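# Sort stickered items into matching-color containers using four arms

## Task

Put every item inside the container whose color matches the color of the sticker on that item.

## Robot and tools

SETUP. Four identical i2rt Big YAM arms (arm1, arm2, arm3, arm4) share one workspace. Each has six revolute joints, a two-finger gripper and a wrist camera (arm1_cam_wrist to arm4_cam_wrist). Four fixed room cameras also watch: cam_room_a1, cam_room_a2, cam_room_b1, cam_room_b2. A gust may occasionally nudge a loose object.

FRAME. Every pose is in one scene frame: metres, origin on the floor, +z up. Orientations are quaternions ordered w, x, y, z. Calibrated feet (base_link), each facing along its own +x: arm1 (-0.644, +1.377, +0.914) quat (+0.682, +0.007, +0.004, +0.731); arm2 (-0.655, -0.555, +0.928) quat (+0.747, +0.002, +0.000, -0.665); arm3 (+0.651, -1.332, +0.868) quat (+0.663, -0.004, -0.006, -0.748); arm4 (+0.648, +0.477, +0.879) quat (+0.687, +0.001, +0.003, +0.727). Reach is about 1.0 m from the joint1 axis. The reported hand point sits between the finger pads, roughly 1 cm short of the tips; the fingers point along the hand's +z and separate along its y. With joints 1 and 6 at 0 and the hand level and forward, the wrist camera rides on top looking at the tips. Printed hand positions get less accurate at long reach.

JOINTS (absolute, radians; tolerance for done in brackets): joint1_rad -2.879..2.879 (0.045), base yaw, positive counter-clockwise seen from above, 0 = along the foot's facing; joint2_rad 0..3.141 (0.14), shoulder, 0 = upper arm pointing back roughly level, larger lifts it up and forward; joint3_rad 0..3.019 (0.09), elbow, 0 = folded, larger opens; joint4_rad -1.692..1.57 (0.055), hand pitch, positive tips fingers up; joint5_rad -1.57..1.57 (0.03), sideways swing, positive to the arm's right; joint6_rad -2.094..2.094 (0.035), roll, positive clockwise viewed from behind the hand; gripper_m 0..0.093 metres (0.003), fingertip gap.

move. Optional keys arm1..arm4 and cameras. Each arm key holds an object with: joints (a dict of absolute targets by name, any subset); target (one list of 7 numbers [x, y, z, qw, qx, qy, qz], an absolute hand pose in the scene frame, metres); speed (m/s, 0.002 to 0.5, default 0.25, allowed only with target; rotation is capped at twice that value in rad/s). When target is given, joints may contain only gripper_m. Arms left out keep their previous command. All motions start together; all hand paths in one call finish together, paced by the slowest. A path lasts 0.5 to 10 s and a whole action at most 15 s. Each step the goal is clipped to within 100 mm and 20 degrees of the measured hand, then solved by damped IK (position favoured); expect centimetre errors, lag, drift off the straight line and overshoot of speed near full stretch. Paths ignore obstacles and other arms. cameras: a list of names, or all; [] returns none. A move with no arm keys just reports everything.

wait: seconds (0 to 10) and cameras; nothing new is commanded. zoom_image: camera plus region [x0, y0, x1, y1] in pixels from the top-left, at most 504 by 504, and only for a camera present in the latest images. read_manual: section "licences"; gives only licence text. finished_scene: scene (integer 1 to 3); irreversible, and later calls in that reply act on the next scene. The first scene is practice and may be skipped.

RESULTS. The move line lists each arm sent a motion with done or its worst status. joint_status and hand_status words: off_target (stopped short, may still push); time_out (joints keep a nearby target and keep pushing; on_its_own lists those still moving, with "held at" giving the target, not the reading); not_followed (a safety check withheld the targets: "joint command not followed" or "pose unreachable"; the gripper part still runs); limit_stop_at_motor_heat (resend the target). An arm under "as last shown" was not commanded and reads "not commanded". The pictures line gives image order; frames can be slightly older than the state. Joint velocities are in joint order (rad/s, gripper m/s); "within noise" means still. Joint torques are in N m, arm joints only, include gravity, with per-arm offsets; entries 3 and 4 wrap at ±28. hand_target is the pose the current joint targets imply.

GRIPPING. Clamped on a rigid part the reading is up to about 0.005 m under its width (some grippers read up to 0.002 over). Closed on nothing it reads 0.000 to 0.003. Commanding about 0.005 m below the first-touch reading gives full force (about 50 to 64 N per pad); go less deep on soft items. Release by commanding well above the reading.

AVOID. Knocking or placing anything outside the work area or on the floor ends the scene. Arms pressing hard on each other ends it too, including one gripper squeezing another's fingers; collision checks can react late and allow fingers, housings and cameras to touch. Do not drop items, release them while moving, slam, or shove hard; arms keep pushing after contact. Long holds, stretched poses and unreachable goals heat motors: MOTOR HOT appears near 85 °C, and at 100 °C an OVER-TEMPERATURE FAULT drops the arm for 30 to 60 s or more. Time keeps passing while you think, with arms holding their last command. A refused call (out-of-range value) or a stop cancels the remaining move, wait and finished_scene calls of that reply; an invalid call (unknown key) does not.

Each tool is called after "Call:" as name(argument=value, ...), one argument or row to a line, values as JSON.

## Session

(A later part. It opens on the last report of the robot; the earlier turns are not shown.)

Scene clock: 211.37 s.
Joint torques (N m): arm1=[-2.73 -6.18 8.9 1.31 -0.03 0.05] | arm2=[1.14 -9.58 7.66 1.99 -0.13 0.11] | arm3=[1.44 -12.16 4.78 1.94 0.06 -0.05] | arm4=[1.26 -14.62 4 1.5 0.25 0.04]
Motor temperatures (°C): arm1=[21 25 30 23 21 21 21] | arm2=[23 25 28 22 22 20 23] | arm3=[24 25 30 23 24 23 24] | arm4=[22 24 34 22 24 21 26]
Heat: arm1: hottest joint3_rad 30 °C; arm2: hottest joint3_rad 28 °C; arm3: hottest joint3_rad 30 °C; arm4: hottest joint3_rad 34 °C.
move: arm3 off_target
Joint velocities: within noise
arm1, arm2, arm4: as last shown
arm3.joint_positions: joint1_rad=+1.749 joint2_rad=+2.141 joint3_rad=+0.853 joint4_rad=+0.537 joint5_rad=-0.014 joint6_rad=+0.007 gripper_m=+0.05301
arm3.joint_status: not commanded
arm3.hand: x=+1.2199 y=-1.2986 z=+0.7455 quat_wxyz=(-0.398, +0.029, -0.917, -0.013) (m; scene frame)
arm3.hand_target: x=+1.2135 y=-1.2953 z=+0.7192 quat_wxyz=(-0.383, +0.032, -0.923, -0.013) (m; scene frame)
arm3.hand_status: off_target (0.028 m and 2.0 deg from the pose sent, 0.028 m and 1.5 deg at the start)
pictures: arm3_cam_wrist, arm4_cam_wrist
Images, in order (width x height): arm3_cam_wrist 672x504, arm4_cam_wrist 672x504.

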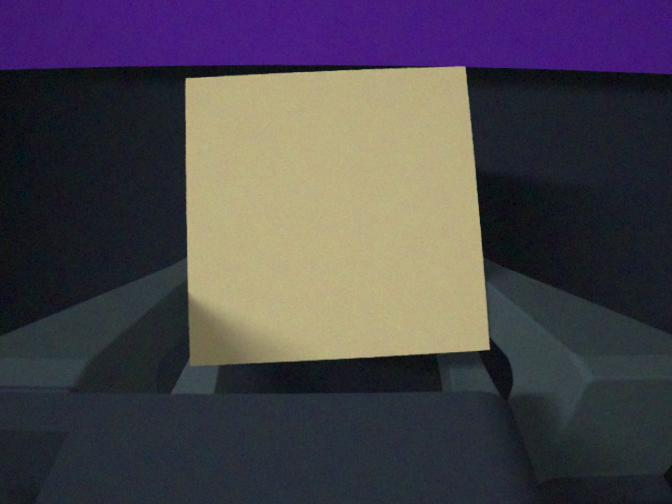

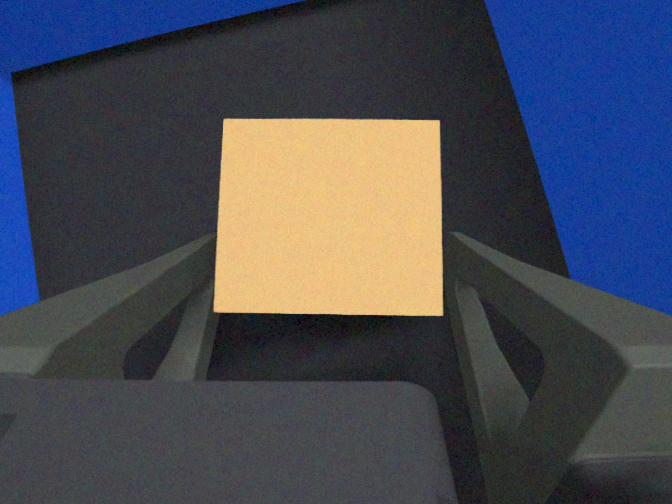

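Release and retreat backward along hand axes.

Call:
move(
  arm3={"joints":{"gripper_m":0.093}},
  arm4={"joints":{"gripper_m":0.093}},
  cameras=[],
)

Call:
move(
  arm3={"target":[1.09,-1.302,0.90,-0.3828,0.0322,-0.9234,-0.0134],"speed":0.15},
  arm4={"target":[1.05,0.360,0.90,0.379,0.132,0.9146,-0.0546],"speed":0.15},
  cameras=["arm3_cam_wrist","arm4_cam_wrist","cam_room_a1","cam_room_a2"],
)

Scene clock: 215.33 s.
Joint torques (N m): arm1=[-3.08 -6.42 8.96 1.44 -0.04 0.05] | arm2=[1.14 -9.47 7.68 1.95 -0.13 0.1] | arm3=[1.55 -12.16 4.74 1.91 0.06 -0.07] | arm4=[1.03 -14.62 4.11 1.55 0.19 0.04]
Motor temperatures (°C): arm1=[21 25 30 23 21 21 21] | arm2=[23 25 28 22 22 20 23] | arm3=[24 25 29 23 24 23 24] | arm4=[22 24 33 22 24 21 26]
Heat: arm1: hottest joint3_rad 30 °C; arm2: hottest joint3_rad 28 °C; arm3: hottest joint3_rad 29 °C; arm4: hottest joint3_rad 33 °C.
move: arm3 done; arm4 done
Joint velocities: within noise
arm1, arm2: as last shown
arm3.joint_positions: joint1_rad=+1.749 joint2_rad=+2.142 joint3_rad=+0.853 joint4_rad=+0.538 joint5_rad=-0.014 joint6_rad=+0.007 gripper_m=+0.09296
arm3.joint_status: all done
arm3.hand: x=+1.2199 y=-1.2986 z=+0.7454 quat_wxyz=(-0.399, +0.029, -0.917, -0.013) (m; scene frame)
arm3.hand_target: x=+1.2134 y=-1.2953 z=+0.7191 quat_wxyz=(-0.383, +0.032, -0.923, -0.013) (m; scene frame)
arm3.hand_status: not commanded
arm4.joint_positions: joint1_rad=-1.910 joint2_rad=+2.091 joint3_rad=+0.757 joint4_rad=+0.546 joint5_rad=+0.001 joint6_rad=+0.013 gripper_m=+0.09289
arm4.joint_status: all done
arm4.hand: x=+1.1581 y=+0.3278 z=+0.7569 quat_wxyz=(-0.376, -0.136, -0.915, +0.053) (m; scene frame)
arm4.hand_target: x=+1.1644 y=+0.3292 z=+0.7522 quat_wxyz=(-0.379, -0.132, -0.914, +0.055) (m; scene frame)
arm4.hand_status: not commanded
pictures: none
No camera images: "cameras" was empty.

Scene clock: 217.43 s.
Joint torques (N m): arm1=[-2.55 -5.54 8.96 1.39 -0.05 0.08] | arm2=[1.2 -9.47 7.69 1.98 -0.12 0.11] | arm3=[1.38 -9.41 5.71 1.14 -0.06 -0.08] | arm4=[1.03 -9.05 5.59 0.87 0.05 -0.02]
Motor temperatures (°C): arm1=[21 25 30 23 21 21 21] | arm2=[23 25 28 22 22 20 23] | arm3=[24 25 29 23 24 23 24] | arm4=[22 24 33 22 24 21 26]
Heat: arm1: hottest joint3_rad 30 °C; arm2: hottest joint3_rad 28 °C; arm3: hottest joint3_rad 29 °C; arm4: hottest joint3_rad 33 °C.
move: arm3 done; arm4 done
Joint velocities: within noise
arm1, arm2: as last shown
arm3.joint_positions: joint1_rad=+1.749 joint2_rad=+1.441 joint3_rad=+0.508 joint4_rad=+0.162 joint5_rad=-0.014 joint6_rad=+0.007 gripper_m=+0.09296
arm3.joint_status: not commanded
arm3.hand: x=+1.0942 y=-1.3036 z=+0.9043 quat_wxyz=(-0.389, +0.029, -0.921, -0.012) (m; scene frame)
arm3.hand_target: x=+1.0900 y=-1.3021 z=+0.9000 quat_wxyz=(-0.383, +0.032, -0.923, -0.013) (m; scene frame)
arm3.hand_status: done (0.006 m and 0.9 deg from the pose sent, 0.202 m and 2.0 deg at the start)
arm4.joint_positions: joint1_rad=-1.910 joint2_rad=+1.430 joint3_rad=+0.437 joint4_rad=+0.220 joint5_rad=+0.001 joint6_rad=+0.013 gripper_m=+0.09289
arm4.joint_status: not commanded
arm4.hand: x=+1.0518 y=+0.3594 z=+0.9010 quat_wxyz=(-0.383, -0.135, -0.912, +0.054) (m; scene frame)
arm4.hand_target: x=+1.0501 y=+0.3600 z=+0.9000 quat_wxyz=(-0.379, -0.132, -0.914, +0.055) (m; scene frame)
arm4.hand_status: done (0.002 m and 0.7 deg from the pose sent, 0.182 m and 0.5 deg at the start)
pictures: arm3_cam_wrist, arm4_cam_wrist, cam_room_a1, cam_room_a2
Images, in order (width x height): arm3_cam_wrist 672x504, arm4_cam_wrist 672x504, cam_room_a1 672x504, cam_room_a2 672x504.

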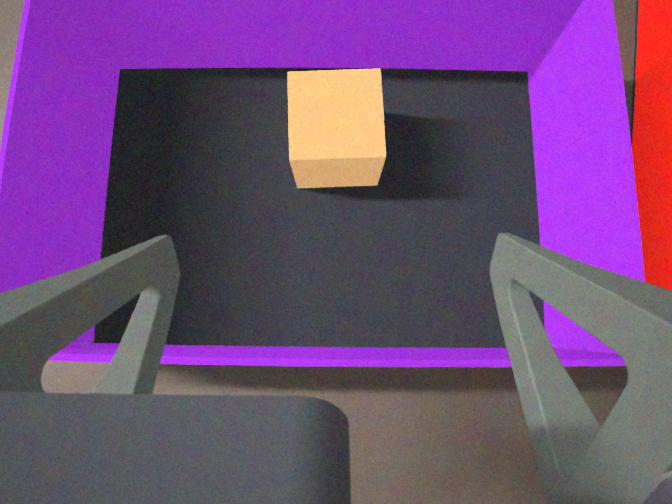

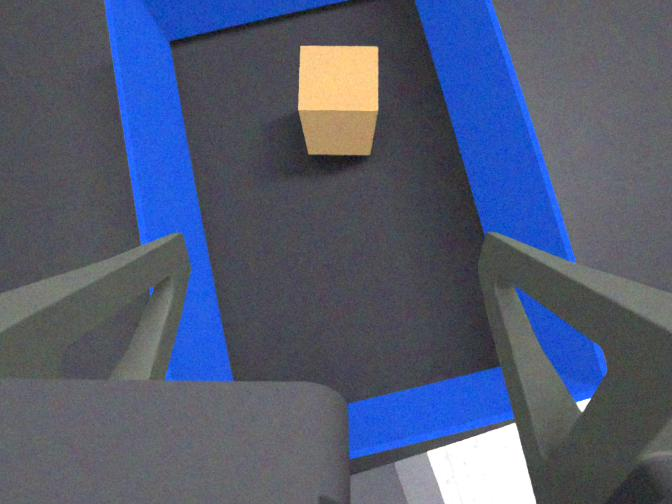

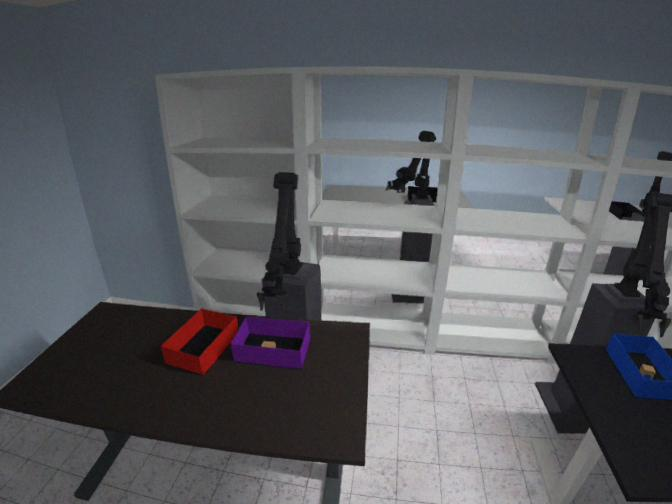

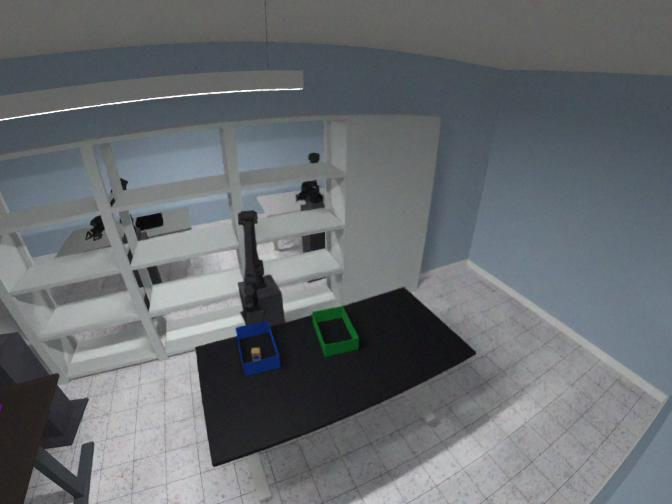

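Call:
finished_scene(
  scene=2,
)

The scene is finished: the task was done.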